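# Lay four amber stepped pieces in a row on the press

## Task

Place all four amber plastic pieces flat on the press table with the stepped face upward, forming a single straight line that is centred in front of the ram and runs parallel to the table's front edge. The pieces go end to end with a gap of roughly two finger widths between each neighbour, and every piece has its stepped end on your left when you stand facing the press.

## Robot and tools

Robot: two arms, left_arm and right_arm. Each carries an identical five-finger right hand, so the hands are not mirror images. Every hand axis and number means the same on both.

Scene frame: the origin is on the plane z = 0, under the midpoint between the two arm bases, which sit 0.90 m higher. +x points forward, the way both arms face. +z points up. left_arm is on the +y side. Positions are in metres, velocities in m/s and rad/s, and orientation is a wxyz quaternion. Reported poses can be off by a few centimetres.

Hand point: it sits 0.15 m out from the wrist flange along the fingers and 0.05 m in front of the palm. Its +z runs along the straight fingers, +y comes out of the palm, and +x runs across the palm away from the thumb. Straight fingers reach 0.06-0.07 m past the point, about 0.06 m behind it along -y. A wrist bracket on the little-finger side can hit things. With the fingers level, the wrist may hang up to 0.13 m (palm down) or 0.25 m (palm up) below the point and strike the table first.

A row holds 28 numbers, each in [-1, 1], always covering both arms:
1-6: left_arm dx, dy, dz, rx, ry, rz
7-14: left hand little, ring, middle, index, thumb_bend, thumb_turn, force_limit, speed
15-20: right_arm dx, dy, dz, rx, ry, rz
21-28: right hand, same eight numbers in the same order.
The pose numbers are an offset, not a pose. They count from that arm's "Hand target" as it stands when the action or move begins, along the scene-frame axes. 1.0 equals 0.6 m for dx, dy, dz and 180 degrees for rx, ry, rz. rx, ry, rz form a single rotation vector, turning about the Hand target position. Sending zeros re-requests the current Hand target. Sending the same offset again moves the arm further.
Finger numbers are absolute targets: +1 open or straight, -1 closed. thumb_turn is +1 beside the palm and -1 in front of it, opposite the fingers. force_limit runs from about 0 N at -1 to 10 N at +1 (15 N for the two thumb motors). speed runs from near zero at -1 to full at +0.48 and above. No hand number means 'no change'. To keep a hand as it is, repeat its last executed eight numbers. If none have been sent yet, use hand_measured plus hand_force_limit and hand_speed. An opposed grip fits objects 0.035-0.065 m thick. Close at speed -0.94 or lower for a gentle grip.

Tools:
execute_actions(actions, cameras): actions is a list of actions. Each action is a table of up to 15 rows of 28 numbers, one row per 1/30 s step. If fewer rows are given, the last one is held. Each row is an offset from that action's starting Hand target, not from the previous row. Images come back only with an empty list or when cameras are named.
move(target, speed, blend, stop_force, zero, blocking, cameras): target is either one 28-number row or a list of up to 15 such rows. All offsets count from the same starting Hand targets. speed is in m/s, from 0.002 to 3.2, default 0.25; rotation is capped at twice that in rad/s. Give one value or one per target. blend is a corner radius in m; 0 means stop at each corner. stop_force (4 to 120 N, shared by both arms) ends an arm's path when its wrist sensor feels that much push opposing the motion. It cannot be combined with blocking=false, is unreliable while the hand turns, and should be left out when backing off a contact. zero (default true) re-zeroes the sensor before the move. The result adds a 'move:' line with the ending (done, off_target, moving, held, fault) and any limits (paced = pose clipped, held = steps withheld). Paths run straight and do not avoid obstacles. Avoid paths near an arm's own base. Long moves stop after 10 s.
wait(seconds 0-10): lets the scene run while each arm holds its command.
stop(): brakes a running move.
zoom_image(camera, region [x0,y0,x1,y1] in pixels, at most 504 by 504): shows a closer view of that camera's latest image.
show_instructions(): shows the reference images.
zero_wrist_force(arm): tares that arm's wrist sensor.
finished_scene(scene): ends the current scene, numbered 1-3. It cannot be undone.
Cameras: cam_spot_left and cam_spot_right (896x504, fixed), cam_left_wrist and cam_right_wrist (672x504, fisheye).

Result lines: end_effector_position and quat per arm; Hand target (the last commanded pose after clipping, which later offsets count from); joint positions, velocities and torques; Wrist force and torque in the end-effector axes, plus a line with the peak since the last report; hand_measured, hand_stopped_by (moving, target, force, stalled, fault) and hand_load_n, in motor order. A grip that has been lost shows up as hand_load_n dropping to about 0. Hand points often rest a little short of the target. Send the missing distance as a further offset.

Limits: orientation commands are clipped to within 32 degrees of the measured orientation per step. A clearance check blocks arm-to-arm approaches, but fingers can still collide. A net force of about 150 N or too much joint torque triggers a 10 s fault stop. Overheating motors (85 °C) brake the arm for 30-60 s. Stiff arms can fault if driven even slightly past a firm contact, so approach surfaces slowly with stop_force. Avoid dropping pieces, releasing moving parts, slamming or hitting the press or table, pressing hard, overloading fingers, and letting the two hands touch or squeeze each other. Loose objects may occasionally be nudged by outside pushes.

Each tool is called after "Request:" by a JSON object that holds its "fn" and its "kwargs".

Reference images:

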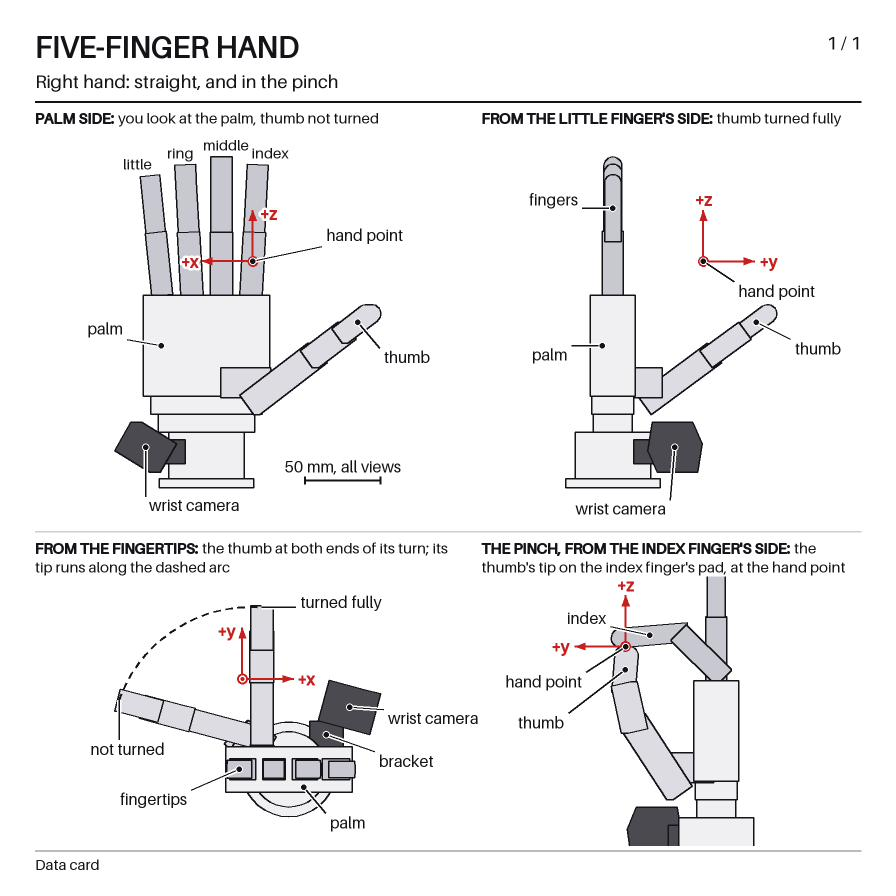

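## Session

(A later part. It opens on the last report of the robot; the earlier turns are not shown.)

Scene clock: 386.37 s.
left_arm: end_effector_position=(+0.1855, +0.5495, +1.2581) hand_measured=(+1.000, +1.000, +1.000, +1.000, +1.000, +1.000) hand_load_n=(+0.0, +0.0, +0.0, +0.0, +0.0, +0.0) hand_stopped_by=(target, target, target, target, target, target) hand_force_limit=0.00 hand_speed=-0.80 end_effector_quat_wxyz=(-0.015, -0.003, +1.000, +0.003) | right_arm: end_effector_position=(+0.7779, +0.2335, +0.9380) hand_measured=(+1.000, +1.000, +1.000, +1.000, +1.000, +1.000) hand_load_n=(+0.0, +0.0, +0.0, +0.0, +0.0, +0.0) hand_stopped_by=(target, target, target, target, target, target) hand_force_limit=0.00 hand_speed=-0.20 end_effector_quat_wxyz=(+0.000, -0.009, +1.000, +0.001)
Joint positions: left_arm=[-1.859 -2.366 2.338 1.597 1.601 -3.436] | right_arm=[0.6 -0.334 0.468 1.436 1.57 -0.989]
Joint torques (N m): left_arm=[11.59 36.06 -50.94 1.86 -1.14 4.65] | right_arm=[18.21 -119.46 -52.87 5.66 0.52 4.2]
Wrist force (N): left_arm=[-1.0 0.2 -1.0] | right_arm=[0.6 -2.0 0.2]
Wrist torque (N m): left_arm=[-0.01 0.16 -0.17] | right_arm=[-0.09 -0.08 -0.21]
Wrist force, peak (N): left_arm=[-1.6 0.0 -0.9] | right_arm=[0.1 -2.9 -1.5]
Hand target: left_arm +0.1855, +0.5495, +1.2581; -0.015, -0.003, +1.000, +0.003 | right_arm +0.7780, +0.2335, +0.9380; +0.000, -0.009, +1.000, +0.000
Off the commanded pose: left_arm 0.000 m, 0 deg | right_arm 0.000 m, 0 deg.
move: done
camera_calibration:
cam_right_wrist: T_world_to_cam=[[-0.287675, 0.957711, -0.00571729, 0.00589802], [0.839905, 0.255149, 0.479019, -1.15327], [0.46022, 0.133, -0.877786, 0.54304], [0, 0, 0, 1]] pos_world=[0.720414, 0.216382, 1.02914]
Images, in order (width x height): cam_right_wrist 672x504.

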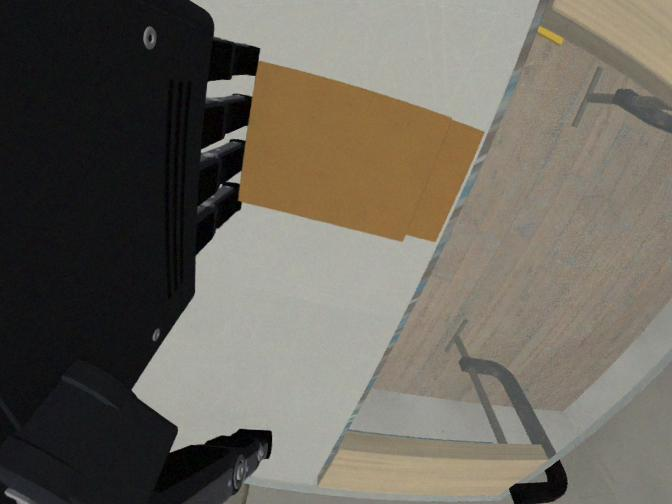

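Request:
{"fn": "move", "kwargs": {"target": [0,0,0,0,0,0,1,1,1,1,1,1,0,-0.8,0,0.0067,0,0,0,0,1,1,1,1,1,1,0.0,-0.2], "speed": 0.03}}

Request:
{"fn": "move", "kwargs": {"target": [[0,0,0,0,0,0,1,1,1,1,1,1,0,-0.8,0,-0.04,0,0,0,0,1,1,1,1,1,1,0.0,-0.2],[0,0,0,0,0,0,1,1,1,1,1,1,0,-0.8,0,-0.04,0.25,0,0,0,1,1,1,1,1,1,0.0,-0.2],[0,0,0,0,0,0,1,1,1,1,1,1,0,-0.8,-0.25,-0.9,0.32,0,0,0,1,1,1,1,1,1,0.0,-0.2]], "speed": 0.3, "blend": 0.01, "cameras": ["cam_right_wrist"]}}

Request:
{"fn": "zoom_image", "kwargs": {"camera": "cam_right_wrist", "region": [200, 120, 500, 420]}}

Scene clock: 391.80 s.
left_arm: end_effector_position=(+0.1855, +0.5495, +1.2581) hand_measured=(+1.000, +1.000, +1.000, +1.000, +1.000, +1.000) hand_load_n=(+0.5, +0.0, +0.0, +0.0, +0.0, +0.0) hand_stopped_by=(target, target, target, target, target, target) hand_force_limit=0.00 hand_speed=-0.80 end_effector_quat_wxyz=(-0.015, -0.003, +1.000, +0.003) | right_arm: end_effector_position=(+0.7779, +0.2375, +0.9380) hand_measured=(+1.000, +1.000, +1.000, +1.000, +1.000, +1.000) hand_load_n=(+0.0, +0.0, +0.0, +0.0, +0.0, +0.0) hand_stopped_by=(target, target, target, target, target, target) hand_force_limit=0.00 hand_speed=-0.20 end_effector_quat_wxyz=(+0.000, -0.009, +1.000, +0.000)
Joint positions: left_arm=[-1.859 -2.366 2.338 1.597 1.601 -3.436] | right_arm=[0.603 -0.324 0.447 1.447 1.57 -0.986]
Joint torques (N m): left_arm=[11.75 37.56 -50.56 1.86 -1.02 4.06] | right_arm=[19.98 -118.75 -55.34 6.07 2.2 3.94]
Wrist force (N): left_arm=[-1.1 0.1 -0.9] | right_arm=[0.3 -2.1 -0.5]
Wrist torque (N m): left_arm=[-0.03 0.18 -0.18] | right_arm=[-0.02 0.01 -0.24]
Wrist force, peak (N): left_arm=[-1.7 0.2 -1.2] | right_arm=[0.1 -2.7 0.2]
Hand target: left_arm +0.1855, +0.5495, +1.2581; -0.015, -0.003, +1.000, +0.003 | right_arm +0.7780, +0.2375, +0.9380; +0.000, -0.009, +1.000, +0.000
Off the commanded pose: left_arm 0.000 m, 0 deg | right_arm 0.000 m, 0 deg.
move: done

Scene clock: 394.93 s.
left_arm: end_effector_position=(+0.1855, +0.5495, +1.2581) hand_measured=(+1.000, +1.000, +1.000, +1.000, +1.000, +1.000) hand_load_n=(+0.0, +0.0, +0.0, +0.0, +0.0, +0.0) hand_stopped_by=(target, target, target, target, target, target) hand_force_limit=0.00 hand_speed=-0.80 end_effector_quat_wxyz=(-0.015, -0.003, +1.000, +0.003) | right_arm: end_effector_position=(+0.6280, -0.3023, +1.1300) hand_measured=(+1.000, +1.000, +1.000, +1.000, +1.000, +1.000) hand_load_n=(+0.0, +0.0, +0.0, +0.0, +0.0, +0.0) hand_stopped_by=(target, target, target, target, target, target) hand_force_limit=0.00 hand_speed=-0.20 end_effector_quat_wxyz=(+0.000, -0.009, +1.000, +0.000)
Joint positions: left_arm=[-1.859 -2.366 2.338 1.597 1.601 -3.436] | right_arm=[0.021 -1.217 1.687 1.101 1.57 -1.568]
Joint torques (N m): left_arm=[9.76 34.32 -51.41 1.53 -1.07 4.29] | right_arm=[-14.93 -81.42 -22.76 1.09 -2.66 -3.74]
Wrist force (N): left_arm=[-1.4 0.2 -1.1] | right_arm=[0.0 -1.3 -0.3]
Wrist torque (N m): left_arm=[-0.01 0.21 -0.19] | right_arm=[-0.11 0.02 0.07]
Wrist force, peak (N): left_arm=[-1.7 0.1 -1.1] | right_arm=[0.4 -3.3 -0.2]
Hand target: left_arm +0.1855, +0.5495, +1.2581; -0.015, -0.003, +1.000, +0.003 | right_arm +0.6280, -0.3025, +1.1300; +0.000, -0.009, +1.000, +0.000
Off the commanded pose: left_arm 0.000 m, 0 deg | right_arm 0.000 m, 0 deg.
move: done
camera_calibration:
cam_right_wrist: T_world_to_cam=[[-0.287711, 0.957699, -0.0058475, 0.477163], [0.839889, 0.255243, 0.478995, -0.982477], [0.460226, 0.132901, -0.877798, 0.851849], [0, 0, 0, 1]] pos_world=[0.570414, -0.319419, 1.22114]
Images, in order (width x height): cam_right_wrist 672x504.

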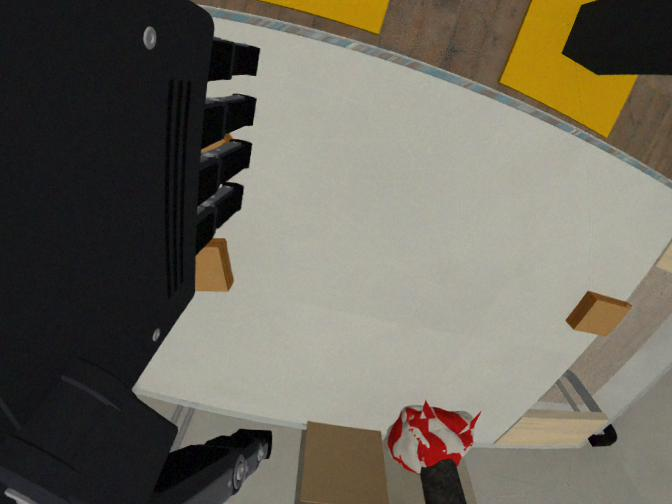

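Scaled by 1.680 from the camera's 672x504 image, which has a finer 960x720 frame.

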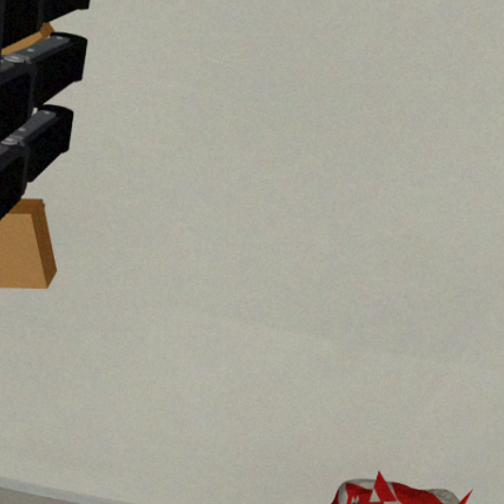

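Request:
{"fn": "move", "kwargs": {"target": [0,0,0,0,0,0,1,1,1,1,1,1,0,-0.8,-0.05,-0.3667,-0.0833,0,0,-0.0056,1,1,1,1,1,1,0.0,-0.2], "speed": 0.3, "cameras": ["cam_right_wrist"]}}

Request:
{"fn": "zoom_image", "kwargs": {"camera": "cam_right_wrist", "region": [240, 140, 400, 300]}}

Request:
{"fn": "zoom_image", "kwargs": {"camera": "cam_right_wrist", "region": [240, 270, 400, 430]}}

Scene clock: 398.50 s.
left_arm: end_effector_position=(+0.1855, +0.5495, +1.2581) hand_measured=(+1.000, +1.000, +1.000, +1.000, +1.000, +1.000) hand_load_n=(+0.0, +0.0, +0.0, +0.0, +0.0, +0.0) hand_stopped_by=(target, target, target, target, target, target) hand_force_limit=0.00 hand_speed=-0.80 end_effector_quat_wxyz=(-0.015, -0.003, +1.000, +0.003) | right_arm: end_effector_position=(+0.5980, -0.5224, +1.0800) hand_measured=(+1.000, +1.000, +1.000, +1.000, +1.000, +1.000) hand_load_n=(+0.0, +0.0, +0.0, +0.0, +0.0, +0.0) hand_stopped_by=(target, target, target, target, target, target) hand_force_limit=0.00 hand_speed=-0.20 end_effector_quat_wxyz=(+0.000, +0.000, +1.000, +0.000)
Joint positions: left_arm=[-1.859 -2.366 2.338 1.597 1.601 -3.436] | right_arm=[-0.369 -1.263 1.853 0.982 1.57 -1.94]
Joint torques (N m): left_arm=[11.46 34.44 -50.15 2.2 -1.15 4.32] | right_arm=[-17.25 -50.31 -19.35 0.95 -2.69 -3.15]
Wrist force (N): left_arm=[-0.9 0.2 -0.8] | right_arm=[0.0 -1.1 -0.2]
Wrist torque (N m): left_arm=[-0.03 0.14 -0.16] | right_arm=[-0.10 0.01 0.09]
Wrist force, peak (N): left_arm=[-1.5 0.6 -1.3] | right_arm=[0.2 -3.3 0.4]
Hand target: left_arm +0.1855, +0.5495, +1.2581; -0.015, -0.003, +1.000, +0.003 | right_arm +0.5980, -0.5225, +1.0800; +0.000, +0.000, +1.000, +0.000
Off the commanded pose: left_arm 0.000 m, 0 deg | right_arm 0.000 m, 0 deg.
move: done
camera_calibration:
cam_right_wrist: T_world_to_cam=[[-0.270759, 0.96263, -0.0058157, 0.671396], [0.844268, 0.240361, 0.478998, -0.887644], [0.462495, 0.124783, -0.877797, 0.84548], [0, 0, 0, 1]] pos_world=[0.540166, -0.538452, 1.17124]
Images, in order (width x height): cam_right_wrist 672x504.

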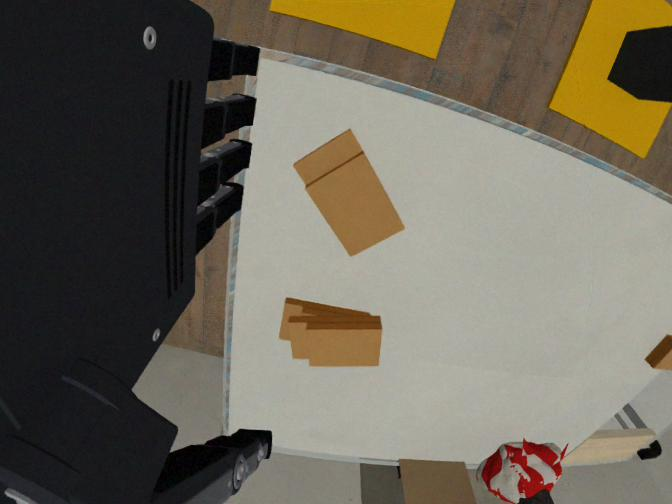

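Scaled by 3.150 from the camera's 672x504 image, which has a finer 960x720 frame.

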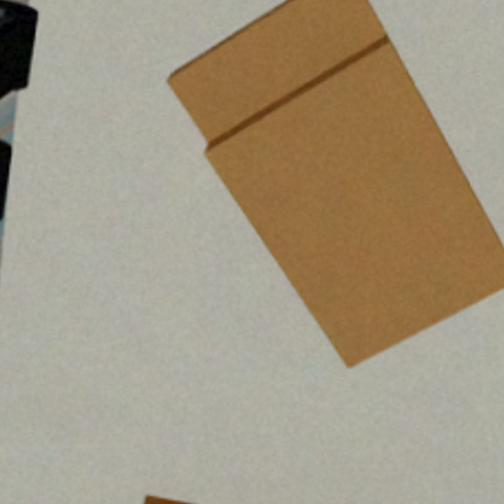

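Scaled by 3.150 from the camera's 672x504 image, which has a finer 960x720 frame.

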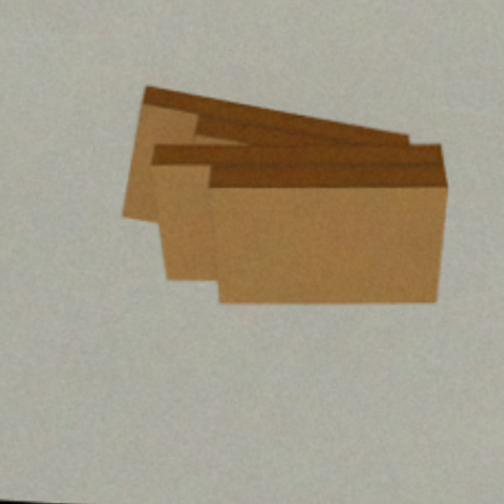

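Request:
{"fn": "move", "kwargs": {"target": [[0,0,0,0,0,0,1,1,1,1,1,1,0,-0.8,0.0348,0.0188,0.0667,-0.1426,0.3311,-0.6788,1,0.5,0.5,0.5,1,-1,0.0,-0.2],[0,0,0,0,0,0,1,1,1,1,1,1,0,-0.8,0.0348,0.0188,-0.2,-0.1426,0.3311,-0.6788,1,0.5,0.5,0.5,1,-1,0.0,-0.2]], "speed": 0.35, "cameras": ["cam_right_wrist","cam_spot_right"]}}

Request:
{"fn": "zoom_image", "kwargs": {"camera": "cam_right_wrist", "region": [240, 60, 580, 400]}}

Scene clock: 421.90 s.
left_arm: end_effector_position=(+0.1855, +0.5495, +1.2581) hand_measured=(+1.000, +1.000, +1.000, +1.000, +1.000, +1.000) hand_load_n=(+0.0, +0.0, +0.0, +0.0, +0.0, +0.0) hand_stopped_by=(target, target, target, target, target, target) hand_force_limit=0.00 hand_speed=-0.80 end_effector_quat_wxyz=(-0.015, -0.003, +1.000, +0.003) | right_arm: end_effector_position=(+0.6188, -0.5113, +0.9602) hand_measured=(+1.000, +0.500, +0.500, +0.500, +1.000, -1.000) hand_load_n=(+0.0, +0.0, +0.0, +0.0, +0.0, +0.0) hand_stopped_by=(target, target, target, target, target, target) hand_force_limit=0.00 hand_speed=-0.20 end_effector_quat_wxyz=(-0.402, +0.826, +0.356, -0.173)
Joint positions: left_arm=[-1.859 -2.366 2.338 1.597 1.601 -3.436] | right_arm=[-0.304 -0.764 1.597 1.592 1.219 0.291]
Joint torques (N m): left_arm=[10.7 35.04 -50.55 1.93 -0.77 4.42] | right_arm=[19.8 -85.92 -39.44 0.35 -2.96 4.13]
Wrist force (N): left_arm=[-1.1 0.4 -1.0] | right_arm=[-0.2 -0.5 -0.6]
Wrist torque (N m): left_arm=[0.01 0.17 -0.17] | right_arm=[-0.06 0.05 -0.20]
Wrist force, peak (N): left_arm=[-1.7 0.3 -1.4] | right_arm=[0.1 -2.3 -1.7]
Hand target: left_arm +0.1855, +0.5495, +1.2581; -0.015, -0.003, +1.000, +0.003 | right_arm +0.6188, -0.5112, +0.9600; -0.402, +0.826, +0.356, -0.173
Off the commanded pose: left_arm 0.000 m, 0 deg | right_arm 0.000 m, 0 deg.
move: done
camera_calibration:
cam_right_wrist: T_world_to_cam=[[0.613368, -0.207246, -0.762122, 0.24657], [-0.198223, -0.974467, 0.105457, -0.467825], [-0.764518, 0.0863859, -0.638788, 1.23935], [0, 0, 0, 1]] pos_world=[0.703533, -0.511842, 1.02893]
Images, in order (width x height): cam_spot_right 896x504, cam_right_wrist 672x504.

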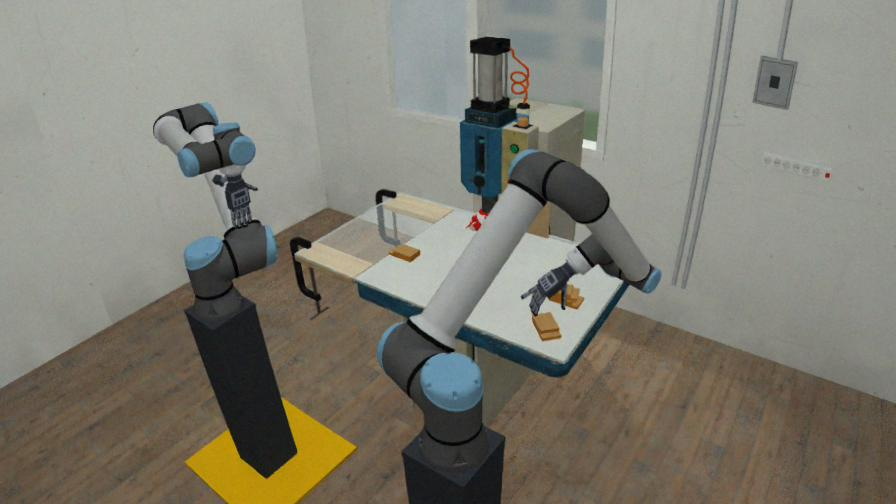

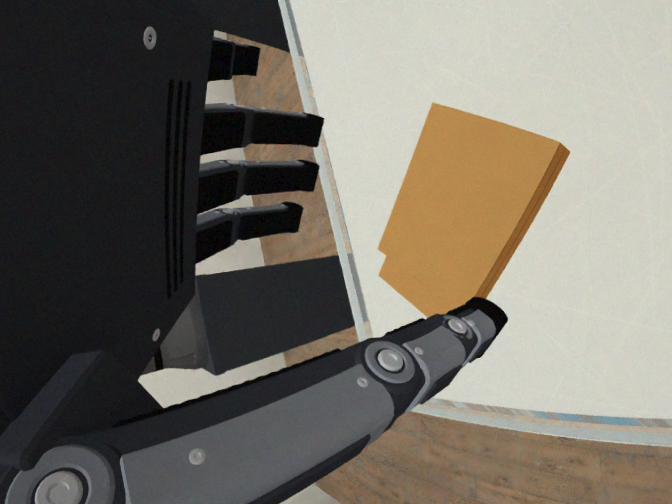

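Scaled by 1.482 from the camera's 672x504 image, which has a finer 960x720 frame.

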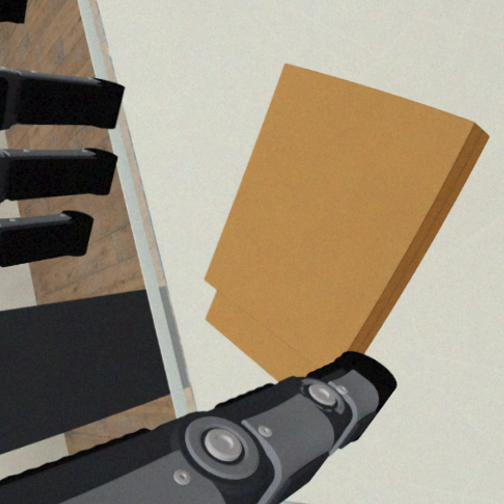

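Request:
{"fn": "move", "kwargs": {"target": [0,0,0,0,0,0,1,1,1,1,1,1,0,-0.8,-0.006,0.0057,-0.1183,0,0,0,1,0.5,0.5,0.5,1,-1,0.0,-0.2], "speed": 0.05, "stop_force": 4, "cameras": ["cam_right_wrist"]}}

Request:
{"fn": "move", "kwargs": {"target": [0,0,0,0,0,0,1,1,1,1,1,1,0,-0.8,0,0,0,0,0,0,1,0,-0.1,-0.1,1,-1,-0.6,-0.88], "cameras": ["cam_right_wrist"]}}

Request:
{"fn": "move", "kwargs": {"target": [0,0,0,0,0,0,1,1,1,1,1,1,0,-0.8,0,0,0,0,0,0,1,-0.1,-0.2,-0.2,1,-1,0,-0.9], "cameras": []}}

Scene clock: 432.73 s.
left_arm: end_effector_position=(+0.1855, +0.5495, +1.2581) hand_measured=(+1.000, +1.000, +1.000, +1.000, +1.000, +1.000) hand_load_n=(-0.5, +0.0, +0.0, +0.0, +0.0, +0.0) hand_stopped_by=(target, target, target, target, target, target) hand_force_limit=0.00 hand_speed=-0.80 end_effector_quat_wxyz=(-0.015, -0.003, +1.000, +0.003) | right_arm: end_effector_position=(+0.6152, -0.5078, +0.8890) hand_measured=(+1.000, +0.500, +0.500, +0.500, +1.000, -1.000) hand_load_n=(+0.0, +0.0, +0.0, +0.0, +0.0, +0.0) hand_stopped_by=(target, target, target, target, target, target) hand_force_limit=0.00 hand_speed=-0.20 end_effector_quat_wxyz=(-0.402, +0.826, +0.356, -0.173)
Joint positions: left_arm=[-1.859 -2.366 2.338 1.597 1.601 -3.436] | right_arm=[-0.301 -0.679 1.599 1.504 1.217 0.294]
Joint torques (N m): left_arm=[13.17 34.72 -50.77 1.63 -0.84 4.22] | right_arm=[19.22 -83.14 -35.86 0.81 -3.31 3.99]
Wrist force (N): left_arm=[-1.4 0.4 -1.1] | right_arm=[0.1 -0.6 -0.4]
Wrist torque (N m): left_arm=[0.02 0.22 -0.18] | right_arm=[-0.09 -0.01 -0.19]
Wrist force, peak (N): left_arm=[-1.8 0.2 -1.3] | right_arm=[-0.2 -1.5 -0.2]
Hand target: left_arm +0.1855, +0.5495, +1.2581; -0.015, -0.003, +1.000, +0.003 | right_arm +0.6152, -0.5078, +0.8890; -0.402, +0.826, +0.356, -0.173
Off the commanded pose: left_arm 0.000 m, 0 deg | right_arm 0.000 m, 0 deg.
move: done
camera_calibration:
cam_right_wrist: T_world_to_cam=[[0.613368, -0.207246, -0.762122, 0.195255], [-0.198223, -0.974467, 0.105457, -0.45761], [-0.764518, 0.0863859, -0.638788, 1.19095], [0, 0, 0, 1]] pos_world=[0.700033, -0.508342, 0.957832]
Images, in order (width x height): cam_right_wrist 672x504.

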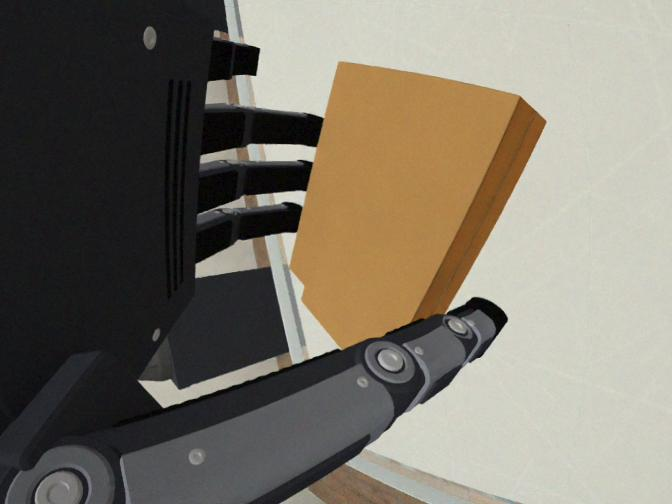

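Scene clock: 434.03 s.
left_arm: end_effector_position=(+0.1855, +0.5495, +1.2581) hand_measured=(+1.000, +1.000, +1.000, +1.000, +1.000, +1.000) hand_load_n=(+0.0, +0.0, +0.0, +0.0, +0.0, +0.0) hand_stopped_by=(target, target, target, target, target, target) hand_force_limit=0.00 hand_speed=-0.80 end_effector_quat_wxyz=(-0.015, -0.003, +1.000, +0.003) | right_arm: end_effector_position=(+0.6152, -0.5078, +0.8890) hand_measured=(+1.000, +0.156, +0.168, +0.156, +1.000, -1.000) hand_load_n=(+0.0, +3.5, +5.5, +4.5, +2.0, +2.0) hand_stopped_by=(target, force, force, force, target, target) hand_force_limit=-0.60 hand_speed=-0.88 end_effector_quat_wxyz=(-0.402, +0.826, +0.356, -0.173)
Joint positions: left_arm=[-1.859 -2.366 2.338 1.597 1.601 -3.436] | right_arm=[-0.301 -0.679 1.599 1.504 1.217 0.294]
Joint torques (N m): left_arm=[11.61 35.69 -50.54 1.67 -0.69 3.98] | right_arm=[18.23 -85.77 -35.61 2.14 -2.82 4.06]
Wrist force (N): left_arm=[-1.0 0.5 -1.0] | right_arm=[0.0 1.0 1.2]
Wrist torque (N m): left_arm=[0.03 0.16 -0.16] | right_arm=[-0.12 -0.02 -0.17]
Wrist force, peak (N): left_arm=[-1.6 0.2 -1.1] | right_arm=[-0.2 1.4 0.9]
Hand target: left_arm +0.1855, +0.5495, +1.2581; -0.015, -0.003, +1.000, +0.003 | right_arm +0.6152, -0.5078, +0.8890; -0.402, +0.826, +0.356, -0.173
Off the commanded pose: left_arm 0.000 m, 0 deg | right_arm 0.000 m, 0 deg.
move: done
camera_calibration:
cam_right_wrist: T_world_to_cam=[[0.613368, -0.207246, -0.762122, 0.195255], [-0.198223, -0.974467, 0.105457, -0.45761], [-0.764518, 0.0863859, -0.638788, 1.19095], [0, 0, 0, 1]] pos_world=[0.700033, -0.508342, 0.957832]
Images, in order (width x height): cam_right_wrist 672x504.

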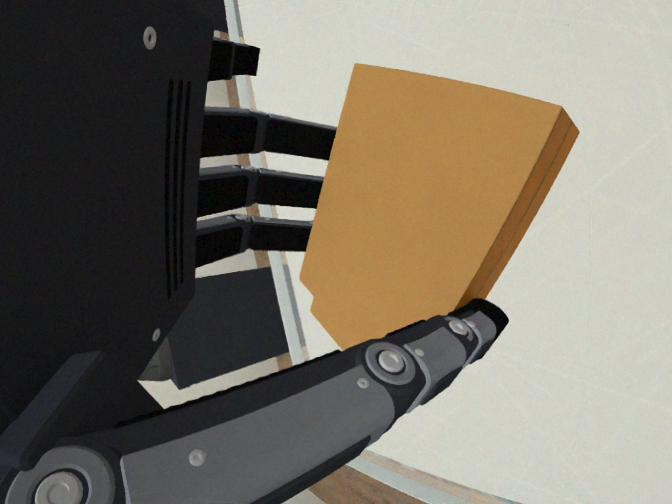

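Scene clock: 434.53 s.
left_arm: end_effector_position=(+0.1855, +0.5495, +1.2581) hand_measured=(+1.000, +1.000, +1.000, +1.000, +1.000, +1.000) hand_load_n=(+0.0, +0.0, +0.0, +0.0, +0.0, +0.0) hand_stopped_by=(target, target, target, target, target, target) hand_force_limit=0.00 hand_speed=-0.80 end_effector_quat_wxyz=(-0.015, -0.003, +1.000, +0.003) | right_arm: end_effector_position=(+0.6152, -0.5078, +0.8890) hand_measured=(+1.000, +0.148, +0.168, +0.150, +1.000, -1.000) hand_load_n=(+0.0, +6.5, +3.5, +7.5, +2.5, +3.0) hand_stopped_by=(target, force, force, force, target, target) hand_force_limit=0.00 hand_speed=-0.90 end_effector_quat_wxyz=(-0.402, +0.826, +0.356, -0.173)
Joint positions: left_arm=[-1.859 -2.366 2.338 1.597 1.601 -3.436] | right_arm=[-0.301 -0.679 1.599 1.504 1.217 0.294]
Joint torques (N m): left_arm=[11.05 34.95 -49.78 1.74 -1.04 4.24] | right_arm=[16.28 -88.55 -34.76 2.44 -2.86 3.93]
Wrist force (N): left_arm=[-1.0 0.0 -0.9] | right_arm=[0.0 1.1 1.0]
Wrist torque (N m): left_arm=[-0.06 0.16 -0.18] | right_arm=[-0.10 -0.02 -0.16]
Wrist force, peak (N): left_arm=[-1.5 0.2 -1.2] | right_arm=[0.0 1.0 1.5]
Hand target: left_arm +0.1855, +0.5495, +1.2581; -0.015, -0.003, +1.000, +0.003 | right_arm +0.6152, -0.5078, +0.8890; -0.402, +0.826, +0.356, -0.173
Off the commanded pose: left_arm 0.000 m, 0 deg | right_arm 0.000 m, 0 deg.
move: done
No camera images: "cameras" was empty.

Request:
{"fn": "move", "kwargs": {"target": [[0,0,0,0,0,0,1,1,1,1,1,1,0,-0.8,0,0,0.2,0,0,0,1,-0.1,-0.2,-0.2,1,-1,0,-0.9],[0,0,0,0,0,0,1,1,1,1,1,1,0,-0.8,0.22,0.85,0.25,0,0,-0.7533,1,-0.1,-0.2,-0.2,1,-1,0,-0.9]], "speed": [0.15,0.4], "blend": 0.02, "cameras": ["cam_right_wrist"]}}

Scene clock: 445.70 s.
left_arm: end_effector_position=(+0.1855, +0.5495, +1.2581) hand_measured=(+1.000, +1.000, +1.000, +1.000, +1.000, +1.000) hand_load_n=(+0.0, +0.0, +0.0, +0.0, +0.0, +0.0) hand_stopped_by=(target, target, target, target, target, target) hand_force_limit=0.00 hand_speed=-0.80 end_effector_quat_wxyz=(-0.015, -0.003, +1.000, +0.003) | right_arm: end_effector_position=(+0.7472, +0.0022, +1.0390) hand_measured=(+1.000, +0.148, +0.168, +0.150, +1.000, -1.000) hand_load_n=(+0.0, +7.0, +3.5, +7.5, +2.5, +3.0) hand_stopped_by=(target, force, force, force, target, target) hand_force_limit=0.00 hand_speed=-0.90 end_effector_quat_wxyz=(-0.312, +0.641, -0.630, +0.307)
Joint positions: left_arm=[-1.859 -2.366 2.338 1.597 1.601 -3.436] | right_arm=[0.507 -1.013 1.485 0.253 1.95 3.458]
Joint torques (N m): left_arm=[10.15 35.67 -50.11 1.45 -0.95 3.88] | right_arm=[20.51 -76.36 -52.19 3.69 4.56 3.81]
Wrist force (N): left_arm=[-1.0 0.4 -0.8] | right_arm=[0.0 1.0 1.5]
Wrist torque (N m): left_arm=[0.00 0.16 -0.16] | right_arm=[-0.15 -0.01 -0.16]
Wrist force, peak (N): left_arm=[-1.9 0.5 -1.2] | right_arm=[0.1 2.5 2.0]
Hand target: left_arm +0.1855, +0.5495, +1.2581; -0.015, -0.003, +1.000, +0.003 | right_arm +0.7472, +0.0022, +1.0390; -0.312, +0.641, -0.630, +0.307
Off the commanded pose: left_arm 0.000 m, 0 deg | right_arm 0.000 m, 0 deg.
move: done
camera_calibration:
cam_right_wrist: T_world_to_cam=[[-0.583088, -0.281181, -0.762198, 1.22863], [-0.540393, 0.834779, 0.105448, 0.30141], [0.606617, 0.473372, -0.638698, 0.318079], [0, 0, 0, 1]] pos_world=[0.686327, -0.0567125, 1.10783]
Images, in order (width x height): cam_right_wrist 672x504.

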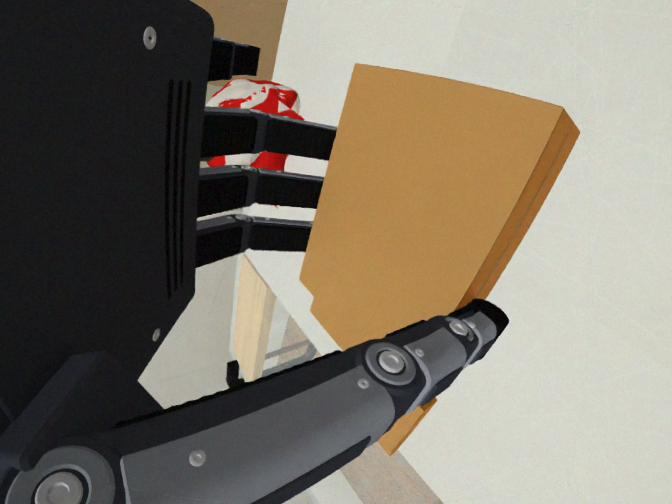

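Request:
{"fn": "move", "kwargs": {"target": [0,0,0,0,0,0,1,1,1,1,1,1,0,-0.8,0.0205,0.1698,-0.2267,0,0,0,1,-0.1,-0.2,-0.2,1,-1,0,-0.9], "speed": 0.15, "cameras": ["cam_right_wrist"]}}

Request:
{"fn": "move", "kwargs": {"target": [0,0,0,0,0,0,1,1,1,1,1,1,0,-0.8,0,0,-0.04,0,0,0,1,-0.1,-0.2,-0.2,1,-1,0,-0.9], "speed": 0.01, "stop_force": 5, "cameras": ["cam_right_wrist"]}}

Scene clock: 449.73 s.
left_arm: end_effector_position=(+0.1855, +0.5495, +1.2581) hand_measured=(+1.000, +1.000, +1.000, +1.000, +1.000, +1.000) hand_load_n=(+0.0, +0.0, +0.0, +0.0, +0.5, +0.0) hand_stopped_by=(target, target, target, target, target, target) hand_force_limit=0.00 hand_speed=-0.80 end_effector_quat_wxyz=(-0.015, -0.003, +1.000, +0.003) | right_arm: end_effector_position=(+0.7595, +0.1040, +0.9031) hand_measured=(+1.000, +0.148, +0.168, +0.150, +1.000, -1.000) hand_load_n=(+0.0, +6.5, +3.5, +7.5, +2.0, +2.5) hand_stopped_by=(target, force, force, force, target, target) hand_force_limit=0.00 hand_speed=-0.90 end_effector_quat_wxyz=(-0.312, +0.641, -0.630, +0.307)
Joint positions: left_arm=[-1.859 -2.366 2.338 1.597 1.601 -3.436] | right_arm=[0.608 -0.778 1.347 0.186 2.024 3.533]
Joint torques (N m): left_arm=[11.31 33.84 -50.35 1.68 -0.77 4.2] | right_arm=[17.26 -98.17 -47.01 -0.4 4.53 4.05]
Wrist force (N): left_arm=[-1.1 0.2 -1.3] | right_arm=[0.2 1.1 1.3]
Wrist torque (N m): left_arm=[0.00 0.19 -0.18] | right_arm=[-0.13 -0.04 -0.17]
Wrist force, peak (N): left_arm=[-1.5 0.2 -1.4] | right_arm=[-0.8 2.1 2.2]
Hand target: left_arm +0.1855, +0.5495, +1.2581; -0.015, -0.003, +1.000, +0.003 | right_arm +0.7595, +0.1041, +0.9030; -0.312, +0.641, -0.630, +0.307
Off the commanded pose: left_arm 0.000 m, 0 deg | right_arm 0.000 m, 0 deg.
move: done
camera_calibration:
cam_right_wrist: T_world_to_cam=[[-0.583116, -0.281095, -0.762208, 1.16087], [-0.54026, 0.834868, 0.105427, 0.237331], [0.606708, 0.473266, -0.638689, 0.175563], [0, 0, 0, 1]] pos_world=[0.698627, 0.0450864, 0.971933]
Images, in order (width x height): cam_right_wrist 672x504.

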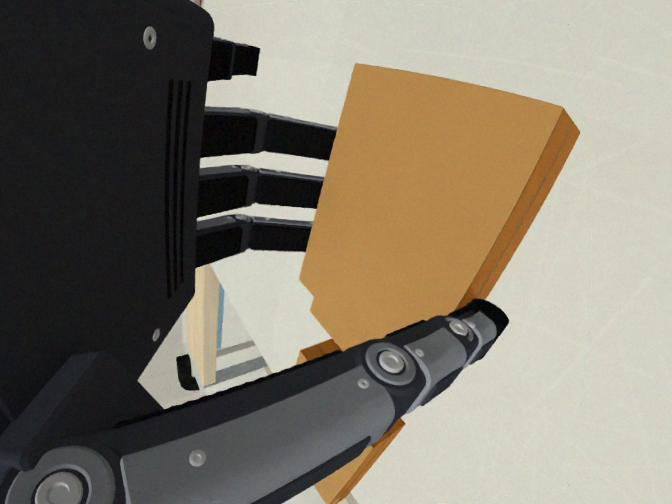

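Scene clock: 452.83 s.
left_arm: end_effector_position=(+0.1855, +0.5495, +1.2581) hand_measured=(+1.000, +1.000, +1.000, +1.000, +1.000, +1.000) hand_load_n=(+0.0, +0.0, +0.0, +0.0, +0.0, +0.0) hand_stopped_by=(target, target, target, target, target, target) hand_force_limit=0.00 hand_speed=-0.80 end_effector_quat_wxyz=(-0.015, -0.003, +1.000, +0.003) | right_arm: end_effector_position=(+0.7595, +0.1041, +0.8891) hand_measured=(+1.000, +0.148, +0.168, +0.150, +1.000, -1.000) hand_load_n=(+0.0, +6.5, +3.5, +7.5, +2.0, +2.5) hand_stopped_by=(target, force, force, force, target, target) hand_force_limit=0.00 hand_speed=-0.90 end_effector_quat_wxyz=(-0.312, +0.641, -0.630, +0.307)
Joint positions: left_arm=[-1.859 -2.366 2.338 1.597 1.601 -3.436] | right_arm=[0.608 -0.765 1.352 0.169 2.024 3.533]
Joint torques (N m): left_arm=[12.9 36.6 -50.39 1.71 -0.79 4.27] | right_arm=[13.87 -115.88 -46.72 4.18 -1.42 3.35]
Wrist force (N): left_arm=[-1.6 0.2 -0.9] | right_arm=[-0.9 -2.1 -1.0]
Wrist torque (N m): left_arm=[-0.02 0.24 -0.20] | right_arm=[-0.21 -0.02 -0.22]
Wrist force, peak (N): left_arm=[-1.6 0.2 -1.3] | right_arm=[1.1 -7.7 -8.7]
Hand target: left_arm +0.1855, +0.5495, +1.2581; -0.015, -0.003, +1.000, +0.003 | right_arm +0.7595, +0.1041, +0.8891; -0.312, +0.641, -0.630, +0.307 (not the last commanded pose)
Off the commanded pose: left_arm 0.000 m, 0 deg | right_arm 0.010 m, 0 deg.
move: contact (right_arm)
camera_calibration:
cam_right_wrist: T_world_to_cam=[[-0.583215, -0.281172, -0.762104, 1.15014], [-0.540236, 0.834887, 0.105401, 0.238677], [0.606635, 0.473187, -0.638817, 0.166811], [0, 0, 0, 1]] pos_world=[0.698527, 0.0451861, 0.957932]
Images, in order (width x height): cam_right_wrist 672x504.

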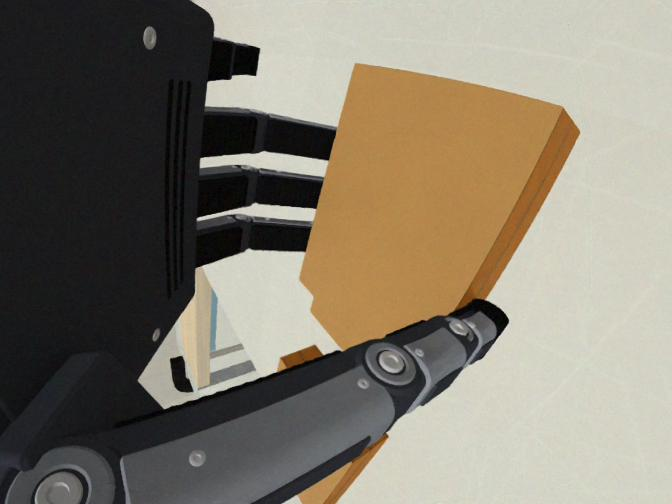

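Request:
{"fn": "move", "kwargs": {"target": [0,0,0,0,0,0,1,1,1,1,1,1,0,-0.8,0,0,-0.001,0,0,0,1,0.5,0.5,0.5,1,-1,0,-0.6], "speed": 0.03}}

Request:
{"fn": "move", "kwargs": {"target": [[0,0,0,0,0,0,1,1,1,1,1,1,0,-0.8,0,0,0.1667,0,0,0,1,0.5,0.5,0.5,1,-1,0,-0.6],[0,0,0,0,0,0,1,1,1,1,1,1,0,-0.8,0.092,-0.9125,0.14,0,0,0.0833,1,0.5,0.5,0.5,1,-1,0,-0.6]], "speed": [0.1,0.4], "blend": 0.02, "cameras": ["cam_right_wrist","cam_spot_right","cam_spot_left"]}}

Request:
{"fn": "zoom_image", "kwargs": {"camera": "cam_right_wrist", "region": [300, 100, 600, 400]}}

Scene clock: 459.63 s.
left_arm: end_effector_position=(+0.1855, +0.5495, +1.2581) hand_measured=(+1.000, +1.000, +1.000, +1.000, +1.000, +1.000) hand_load_n=(+0.0, +0.0, +0.0, +0.0, +0.0, +0.0) hand_stopped_by=(target, target, target, target, target, target) hand_force_limit=0.00 hand_speed=-0.80 end_effector_quat_wxyz=(-0.015, -0.003, +1.000, +0.003) | right_arm: end_effector_position=(+0.7596, +0.1042, +0.8887) hand_measured=(+1.000, +0.500, +0.500, +0.500, +1.000, -1.000) hand_load_n=(+0.0, +0.0, +0.0, +0.0, +0.0, +0.0) hand_stopped_by=(target, target, target, target, target, target) hand_force_limit=0.00 hand_speed=-0.60 end_effector_quat_wxyz=(-0.313, +0.641, -0.630, +0.307)
Joint positions: left_arm=[-1.859 -2.366 2.338 1.597 1.601 -3.436] | right_arm=[0.608 -0.764 1.352 0.168 2.024 3.533]
Joint torques (N m): left_arm=[10.35 35.91 -50.02 1.83 -0.62 4.18] | right_arm=[5.45 -90.55 -23.15 -1.55 -1.37 2.28]
Wrist force (N): left_arm=[-1.1 0.3 -1.1] | right_arm=[0.1 -0.8 -0.9]
Wrist torque (N m): left_arm=[0.00 0.18 -0.17] | right_arm=[-0.18 0.02 -0.21]
Wrist force, peak (N): left_arm=[-1.5 0.4 -1.2] | right_arm=[-0.3 -1.6 -2.7]
Hand target: left_arm +0.1855, +0.5495, +1.2581; -0.015, -0.003, +1.000, +0.003 | right_arm +0.7595, +0.1041, +0.8885; -0.312, +0.641, -0.630, +0.307
Off the commanded pose: left_arm 0.000 m, 0 deg | right_arm 0.000 m, 0 deg.
move: done

Scene clock: 462.70 s.
left_arm: end_effector_position=(+0.1855, +0.5495, +1.2581) hand_measured=(+1.000, +1.000, +1.000, +1.000, +1.000, +1.000) hand_load_n=(+0.0, +0.0, +0.0, -0.5, -0.5, +0.0) hand_stopped_by=(target, target, target, target, target, target) hand_force_limit=0.00 hand_speed=-0.80 end_effector_quat_wxyz=(-0.015, -0.003, +1.000, +0.003) | right_arm: end_effector_position=(+0.8147, -0.4433, +0.9726) hand_measured=(+1.000, +0.500, +0.500, +0.500, +1.000, -1.000) hand_load_n=(+0.0, +0.0, +0.0, +0.0, +0.0, +0.0) hand_stopped_by=(target, target, target, target, target, target) hand_force_limit=0.00 hand_speed=-0.60 end_effector_quat_wxyz=(-0.350, +0.718, -0.541, +0.264)
Joint positions: left_arm=[-1.859 -2.366 2.338 1.597 1.601 -3.436] | right_arm=[-0.224 -1.118 1.795 0.053 1.181 2.815]
Joint torques (N m): left_arm=[11.78 33 -49.61 1.46 -0.63 4.37] | right_arm=[-9.3 -64.46 -47.11 4.77 -3.69 -2.76]
Wrist force (N): left_arm=[-1.5 0.2 -1.1] | right_arm=[0.4 -1.1 -0.2]
Wrist torque (N m): left_arm=[-0.02 0.23 -0.20] | right_arm=[-0.18 -0.06 0.08]
Wrist force, peak (N): left_arm=[-1.6 0.6 -1.0] | right_arm=[2.6 -0.8 -0.5]
Hand target: left_arm +0.1855, +0.5495, +1.2581; -0.015, -0.003, +1.000, +0.003 | right_arm +0.8147, -0.4434, +0.9725; -0.350, +0.718, -0.541, +0.264
Off the commanded pose: left_arm 0.000 m, 0 deg | right_arm 0.000 m, 0 deg.
move: done
camera_calibration:
cam_right_wrist: T_world_to_cam=[[-0.490624, -0.42243, -0.76213, 0.954003], [-0.737786, 0.666757, 0.105386, 0.803142], [0.463637, 0.613994, -0.63879, 0.624459], [0, 0, 0, 1]] pos_world=[0.771081, -0.515916, 1.04133]
Images, in order (width x height): cam_spot_left 896x504, cam_spot_right 896x504, cam_right_wrist 672x504.

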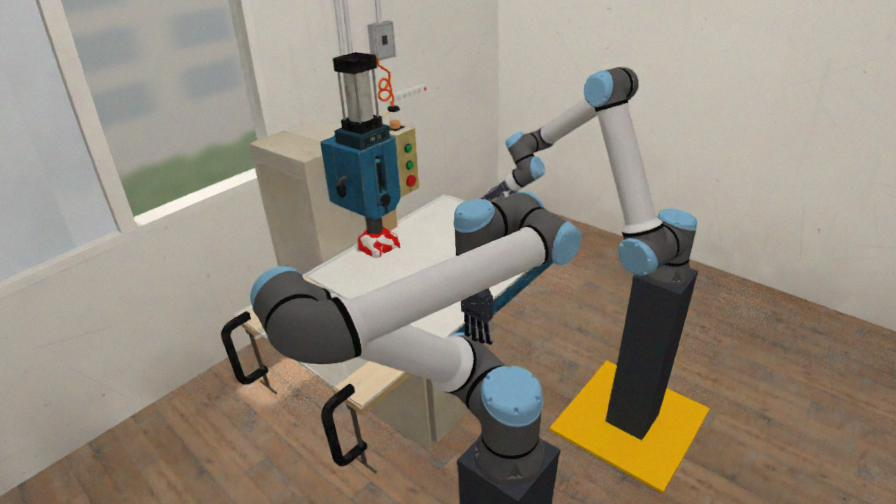

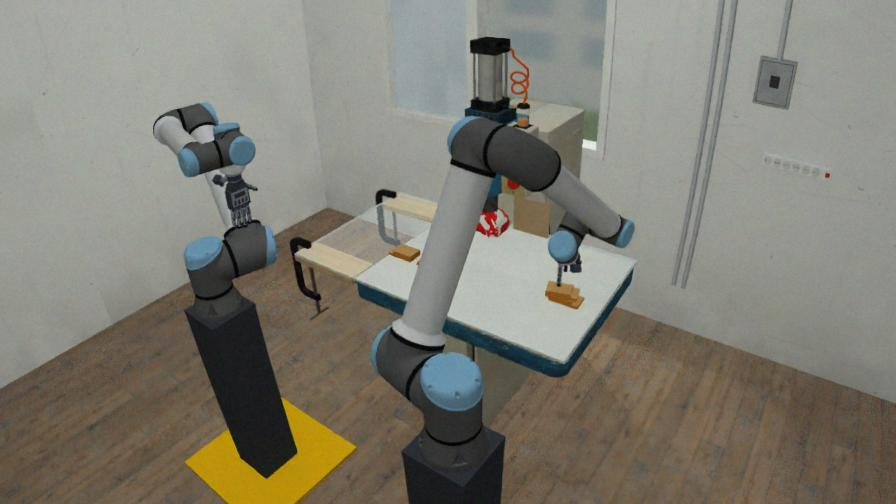

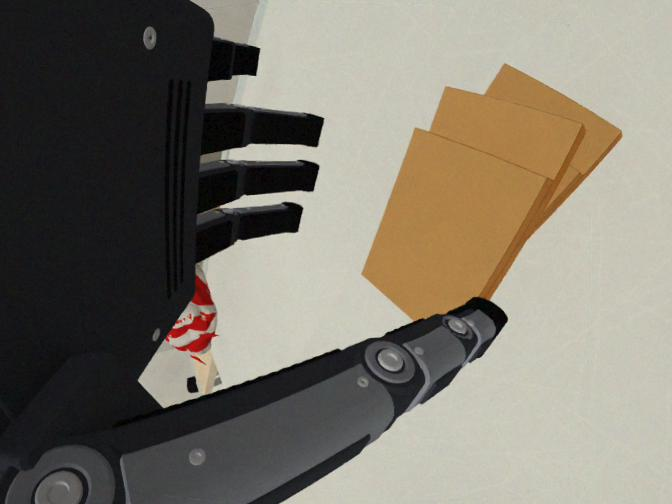

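Scaled by 1.680 from the camera's 672x504 image, which has a finer 960x720 frame.

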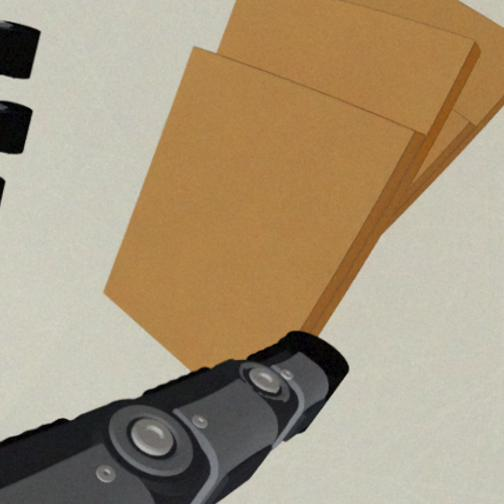

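Request:
{"fn": "move", "kwargs": {"target": [0,0,0,0,0,0,1,1,1,1,1,1,0,-0.8,0,0,-0.0935,0,0,0,1,0.5,0.5,0.5,1,-1,0,-0.6], "speed": 0.05, "stop_force": 4}}

Request:
{"fn": "move", "kwargs": {"target": [0,0,0,0,0,0,1,1,1,1,1,1,0,-0.8,0,0,0,0,0,0,1,0,-0.1,-0.1,1,-1,-0.5,-0.88], "cameras": ["cam_right_wrist"]}}

Request:
{"fn": "move", "kwargs": {"target": [0,0,0,0,0,0,1,1,1,1,1,1,0,-0.8,0,0,0,0,0,0,1,-0.1,-0.2,-0.2,1,-1,0.1,-0.9], "cameras": []}}

Scene clock: 469.93 s.
left_arm: end_effector_position=(+0.1855, +0.5495, +1.2581) hand_measured=(+1.000, +1.000, +1.000, +1.000, +1.000, +1.000) hand_load_n=(+0.0, +0.0, +0.0, +0.0, +0.0, +0.0) hand_stopped_by=(target, target, target, target, target, target) hand_force_limit=0.00 hand_speed=-0.80 end_effector_quat_wxyz=(-0.015, -0.003, +1.000, +0.003) | right_arm: end_effector_position=(+0.8147, -0.4434, +0.9164) hand_measured=(+1.000, +0.500, +0.500, +0.500, +1.000, -1.000) hand_load_n=(+0.0, +0.0, +0.0, +0.0, +0.0, +0.0) hand_stopped_by=(target, target, target, target, target, target) hand_force_limit=0.00 hand_speed=-0.60 end_effector_quat_wxyz=(-0.350, +0.718, -0.541, +0.264)
Joint positions: left_arm=[-1.859 -2.366 2.338 1.597 1.601 -3.436] | right_arm=[-0.224 -1.056 1.822 -0.037 1.181 2.814]
Joint torques (N m): left_arm=[10.11 33.37 -49.22 1.47 -0.74 4.53] | right_arm=[-3.8 -65.67 -17.91 -1.54 -2.37 1.59]
Wrist force (N): left_arm=[-1.4 0.4 -1.1] | right_arm=[0.5 -1.2 -0.3]
Wrist torque (N m): left_arm=[0.02 0.22 -0.19] | right_arm=[-0.18 -0.06 0.08]
Wrist force, peak (N): left_arm=[-1.6 0.2 -1.3] | right_arm=[0.5 -1.7 -0.5]
Hand target: left_arm +0.1855, +0.5495, +1.2581; -0.015, -0.003, +1.000, +0.003 | right_arm +0.8147, -0.4434, +0.9164; -0.350, +0.718, -0.541, +0.264
Off the commanded pose: left_arm 0.000 m, 0 deg | right_arm 0.000 m, 0 deg.
move: done

Scene clock: 471.23 s.
left_arm: end_effector_position=(+0.1855, +0.5495, +1.2581) hand_measured=(+1.000, +1.000, +1.000, +1.000, +1.000, +1.000) hand_load_n=(+0.0, +0.0, +0.0, +0.0, +0.0, -0.5) hand_stopped_by=(target, target, target, target, target, target) hand_force_limit=0.00 hand_speed=-0.80 end_effector_quat_wxyz=(-0.015, -0.003, +1.000, +0.003) | right_arm: end_effector_position=(+0.8147, -0.4434, +0.9164) hand_measured=(+1.000, +0.156, +0.168, +0.156, +1.000, -1.000) hand_load_n=(+0.0, +2.5, +5.5, +4.5, +2.0, +1.0) hand_stopped_by=(target, force, force, force, target, target) hand_force_limit=-0.50 hand_speed=-0.88 end_effector_quat_wxyz=(-0.350, +0.718, -0.541, +0.264)
Joint positions: left_arm=[-1.859 -2.366 2.338 1.597 1.601 -3.436] | right_arm=[-0.224 -1.056 1.822 -0.037 1.181 2.814]
Joint torques (N m): left_arm=[11.5 36.88 -49.31 1.64 -0.53 4.39] | right_arm=[7 -69.17 -19.36 0.32 -1.02 3.22]
Wrist force (N): left_arm=[-1.3 0.5 -1.1] | right_arm=[0.2 0.6 0.5]
Wrist torque (N m): left_arm=[0.03 0.20 -0.18] | right_arm=[-0.18 -0.01 0.07]
Wrist force, peak (N): left_arm=[-1.5 0.4 -1.2] | right_arm=[0.2 -1.8 1.2]
Hand target: left_arm +0.1855, +0.5495, +1.2581; -0.015, -0.003, +1.000, +0.003 | right_arm +0.8147, -0.4434, +0.9164; -0.350, +0.718, -0.541, +0.264
Off the commanded pose: left_arm 0.000 m, 0 deg | right_arm 0.000 m, 0 deg.
move: done
camera_calibration:
cam_right_wrist: T_world_to_cam=[[-0.49059, -0.422467, -0.762131, 0.911118], [-0.737876, 0.66665, 0.105437, 0.80915], [0.463531, 0.614084, -0.63878, 0.588865], [0, 0, 0, 1]] pos_world=[0.771081, -0.516115, 0.985232]
Images, in order (width x height): cam_right_wrist 672x504.

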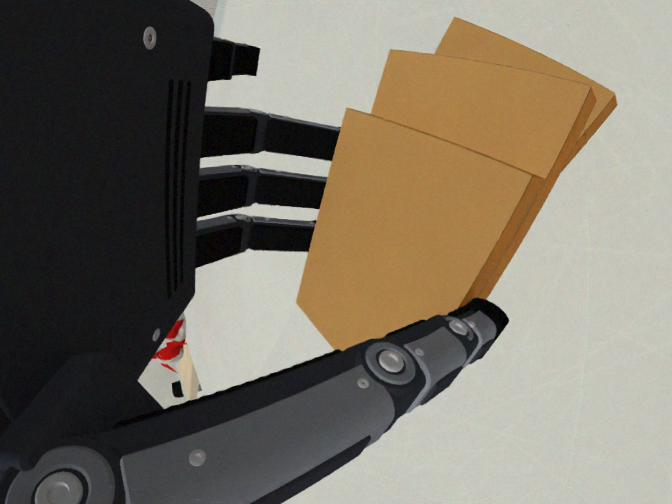

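Scene clock: 471.73 s.
left_arm: end_effector_position=(+0.1855, +0.5495, +1.2581) hand_measured=(+1.000, +1.000, +1.000, +1.000, +1.000, +1.000) hand_load_n=(+0.0, +0.0, +0.0, +0.0, +0.0, +0.0) hand_stopped_by=(target, target, target, target, target, target) hand_force_limit=0.00 hand_speed=-0.80 end_effector_quat_wxyz=(-0.015, -0.003, +1.000, +0.003) | right_arm: end_effector_position=(+0.8147, -0.4434, +0.9164) hand_measured=(+1.000, +0.140, +0.162, +0.150, +1.000, -1.000) hand_load_n=(+0.0, +9.0, +7.5, +6.5, +3.0, +5.5) hand_stopped_by=(target, force, force, force, target, target) hand_force_limit=0.10 hand_speed=-0.90 end_effector_quat_wxyz=(-0.350, +0.718, -0.541, +0.264)
Joint positions: left_arm=[-1.859 -2.366 2.338 1.597 1.601 -3.436] | right_arm=[-0.224 -1.056 1.822 -0.037 1.181 2.814]
Joint torques (N m): left_arm=[9.79 34.95 -49.66 1.71 -0.76 3.97] | right_arm=[10.55 -69.42 -20.18 1.48 -0.22 3.32]
Wrist force (N): left_arm=[-1.3 0.4 -1.3] | right_arm=[0.2 0.6 1.0]
Wrist torque (N m): left_arm=[0.03 0.20 -0.17] | right_arm=[-0.20 -0.06 0.10]
Wrist force, peak (N): left_arm=[-1.3 0.4 -1.6] | right_arm=[0.0 1.0 1.2]
Hand target: left_arm +0.1855, +0.5495, +1.2581; -0.015, -0.003, +1.000, +0.003 | right_arm +0.8147, -0.4434, +0.9164; -0.350, +0.718, -0.541, +0.264
Off the commanded pose: left_arm 0.000 m, 0 deg | right_arm 0.000 m, 0 deg.
move: done
No camera images: "cameras" was empty.

Request:
{"fn": "move", "kwargs": {"target": [[0,0,0,0,0,0,1,1,1,1,1,1,0,-0.8,0,0,0.1667,0,0,0,1,-0.1,-0.2,-0.2,1,-1,0.1,-0.9],[0,0,0,0,0,0,1,1,1,1,1,1,0,-0.8,-0.3612,0.3123,0.1667,0,0,0.5778,1,-0.1,-0.2,-0.2,1,-1,0.1,-0.9],[0,0,0,0,0,0,1,1,1,1,1,1,0,-0.8,-0.3612,0.3123,-0.0167,0,0,0.5778,1,-0.1,-0.2,-0.2,1,-1,0.1,-0.9]], "speed": [0.12,0.4,0.15], "blend": 0.015, "cameras": ["cam_right_wrist"]}}

Request:
{"fn": "move", "kwargs": {"target": [0,0,0,0,0,0,1,1,1,1,1,1,0,-0.8,0,0,-0.05,0,0,0,1,-0.1,-0.2,-0.2,1,-1,0.1,-0.9], "speed": 0.012, "stop_force": 5, "cameras": []}}

Scene clock: 481.07 s.
left_arm: end_effector_position=(+0.1855, +0.5495, +1.2581) hand_measured=(+1.000, +1.000, +1.000, +1.000, +1.000, +1.000) hand_load_n=(+0.0, +0.0, +0.0, +0.0, +0.0, +0.0) hand_stopped_by=(target, target, target, target, target, target) hand_force_limit=0.00 hand_speed=-0.80 end_effector_quat_wxyz=(-0.015, -0.003, +1.000, +0.003) | right_arm: end_effector_position=(+0.5980, -0.2561, +0.9066) hand_measured=(+1.000, +0.140, +0.162, +0.150, +1.000, -1.000) hand_load_n=(-0.5, +9.5, +7.5, +6.5, +3.0, +5.5) hand_stopped_by=(target, force, force, force, target, target) hand_force_limit=0.10 hand_speed=-0.90 end_effector_quat_wxyz=(-0.423, +0.868, +0.233, -0.113)
Joint positions: left_arm=[-1.859 -2.366 2.338 1.597 1.601 -3.436] | right_arm=[-0.021 -0.748 1.64 1.263 0.832 0.794]
Joint torques (N m): left_arm=[11.74 34.63 -50.12 1.81 -0.45 4.23] | right_arm=[18.51 -89.54 -36.78 1.09 -2.6 4.18]
Wrist force (N): left_arm=[-1.4 0.4 -1.3] | right_arm=[0.4 1.5 1.5]
Wrist torque (N m): left_arm=[0.05 0.24 -0.18] | right_arm=[-0.07 -0.07 0.13]
Wrist force, peak (N): left_arm=[-1.5 0.4 -1.2] | right_arm=[0.1 2.5 2.3]
Hand target: left_arm +0.1855, +0.5495, +1.2581; -0.015, -0.003, +1.000, +0.003 | right_arm +0.5980, -0.2560, +0.9064; -0.423, +0.868, +0.233, -0.113
Off the commanded pose: left_arm 0.000 m, 0 deg | right_arm 0.000 m, 0 deg.
move: done
camera_calibration:
cam_right_wrist: T_world_to_cam=[[0.52868, -0.373733, -0.762116, 0.27945], [-0.46819, -0.877314, 0.105442, -0.0312693], [-0.708023, 0.30107, -0.638796, 1.18843], [0, 0, 0, 1]] pos_world=[0.679052, -0.280792, 0.975432]
Images, in order (width x height): cam_right_wrist 672x504.

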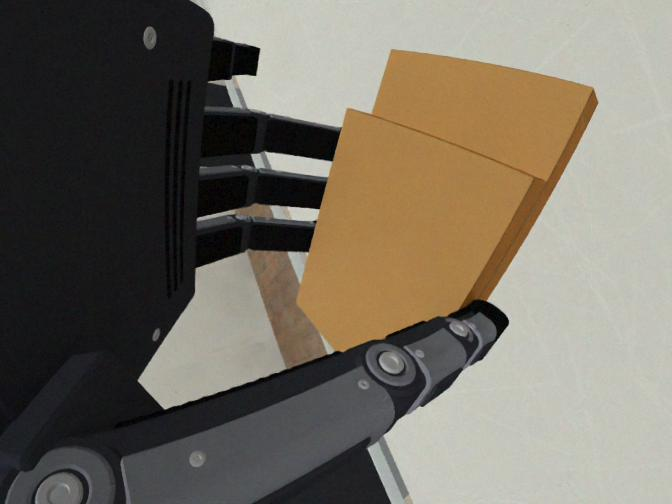

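Scene clock: 483.50 s.
left_arm: end_effector_position=(+0.1855, +0.5495, +1.2581) hand_measured=(+1.000, +1.000, +1.000, +1.000, +1.000, +1.000) hand_load_n=(+0.0, +0.0, +0.0, +0.0, +0.0, +0.0) hand_stopped_by=(target, target, target, target, target, target) hand_force_limit=0.00 hand_speed=-0.80 end_effector_quat_wxyz=(-0.015, -0.003, +1.000, +0.003) | right_arm: end_effector_position=(+0.5981, -0.2560, +0.8908) hand_measured=(+1.000, +0.140, +0.162, +0.150, +1.000, -1.000) hand_load_n=(+0.0, +8.5, +7.0, +6.5, +3.0, +5.0) hand_stopped_by=(target, force, force, force, target, target) hand_force_limit=0.10 hand_speed=-0.90 end_effector_quat_wxyz=(-0.423, +0.868, +0.233, -0.113)
Joint positions: left_arm=[-1.859 -2.366 2.338 1.597 1.601 -3.436] | right_arm=[-0.021 -0.728 1.639 1.245 0.832 0.794]
Joint torques (N m): left_arm=[11.03 34.38 -49.39 2 -0.45 4.38] | right_arm=[12.58 -107.18 -15.85 7.05 1.89 3.26]
Wrist force (N): left_arm=[-1.5 0.4 -1.0] | right_arm=[-0.2 1.7 1.1]
Wrist torque (N m): left_arm=[0.01 0.23 -0.19] | right_arm=[-0.02 0.04 0.06]
Wrist force, peak (N): left_arm=[-1.5 0.3 -1.3] | right_arm=[0.4 -6.8 -2.3]
Hand target: left_arm +0.1855, +0.5495, +1.2581; -0.015, -0.003, +1.000, +0.003 | right_arm +0.5980, -0.2560, +0.8908; -0.423, +0.868, +0.233, -0.113 (not the last commanded pose)
Off the commanded pose: left_arm 0.000 m, 0 deg | right_arm 0.014 m, 0 deg.
move: contact (right_arm)
No camera images: "cameras" was empty.


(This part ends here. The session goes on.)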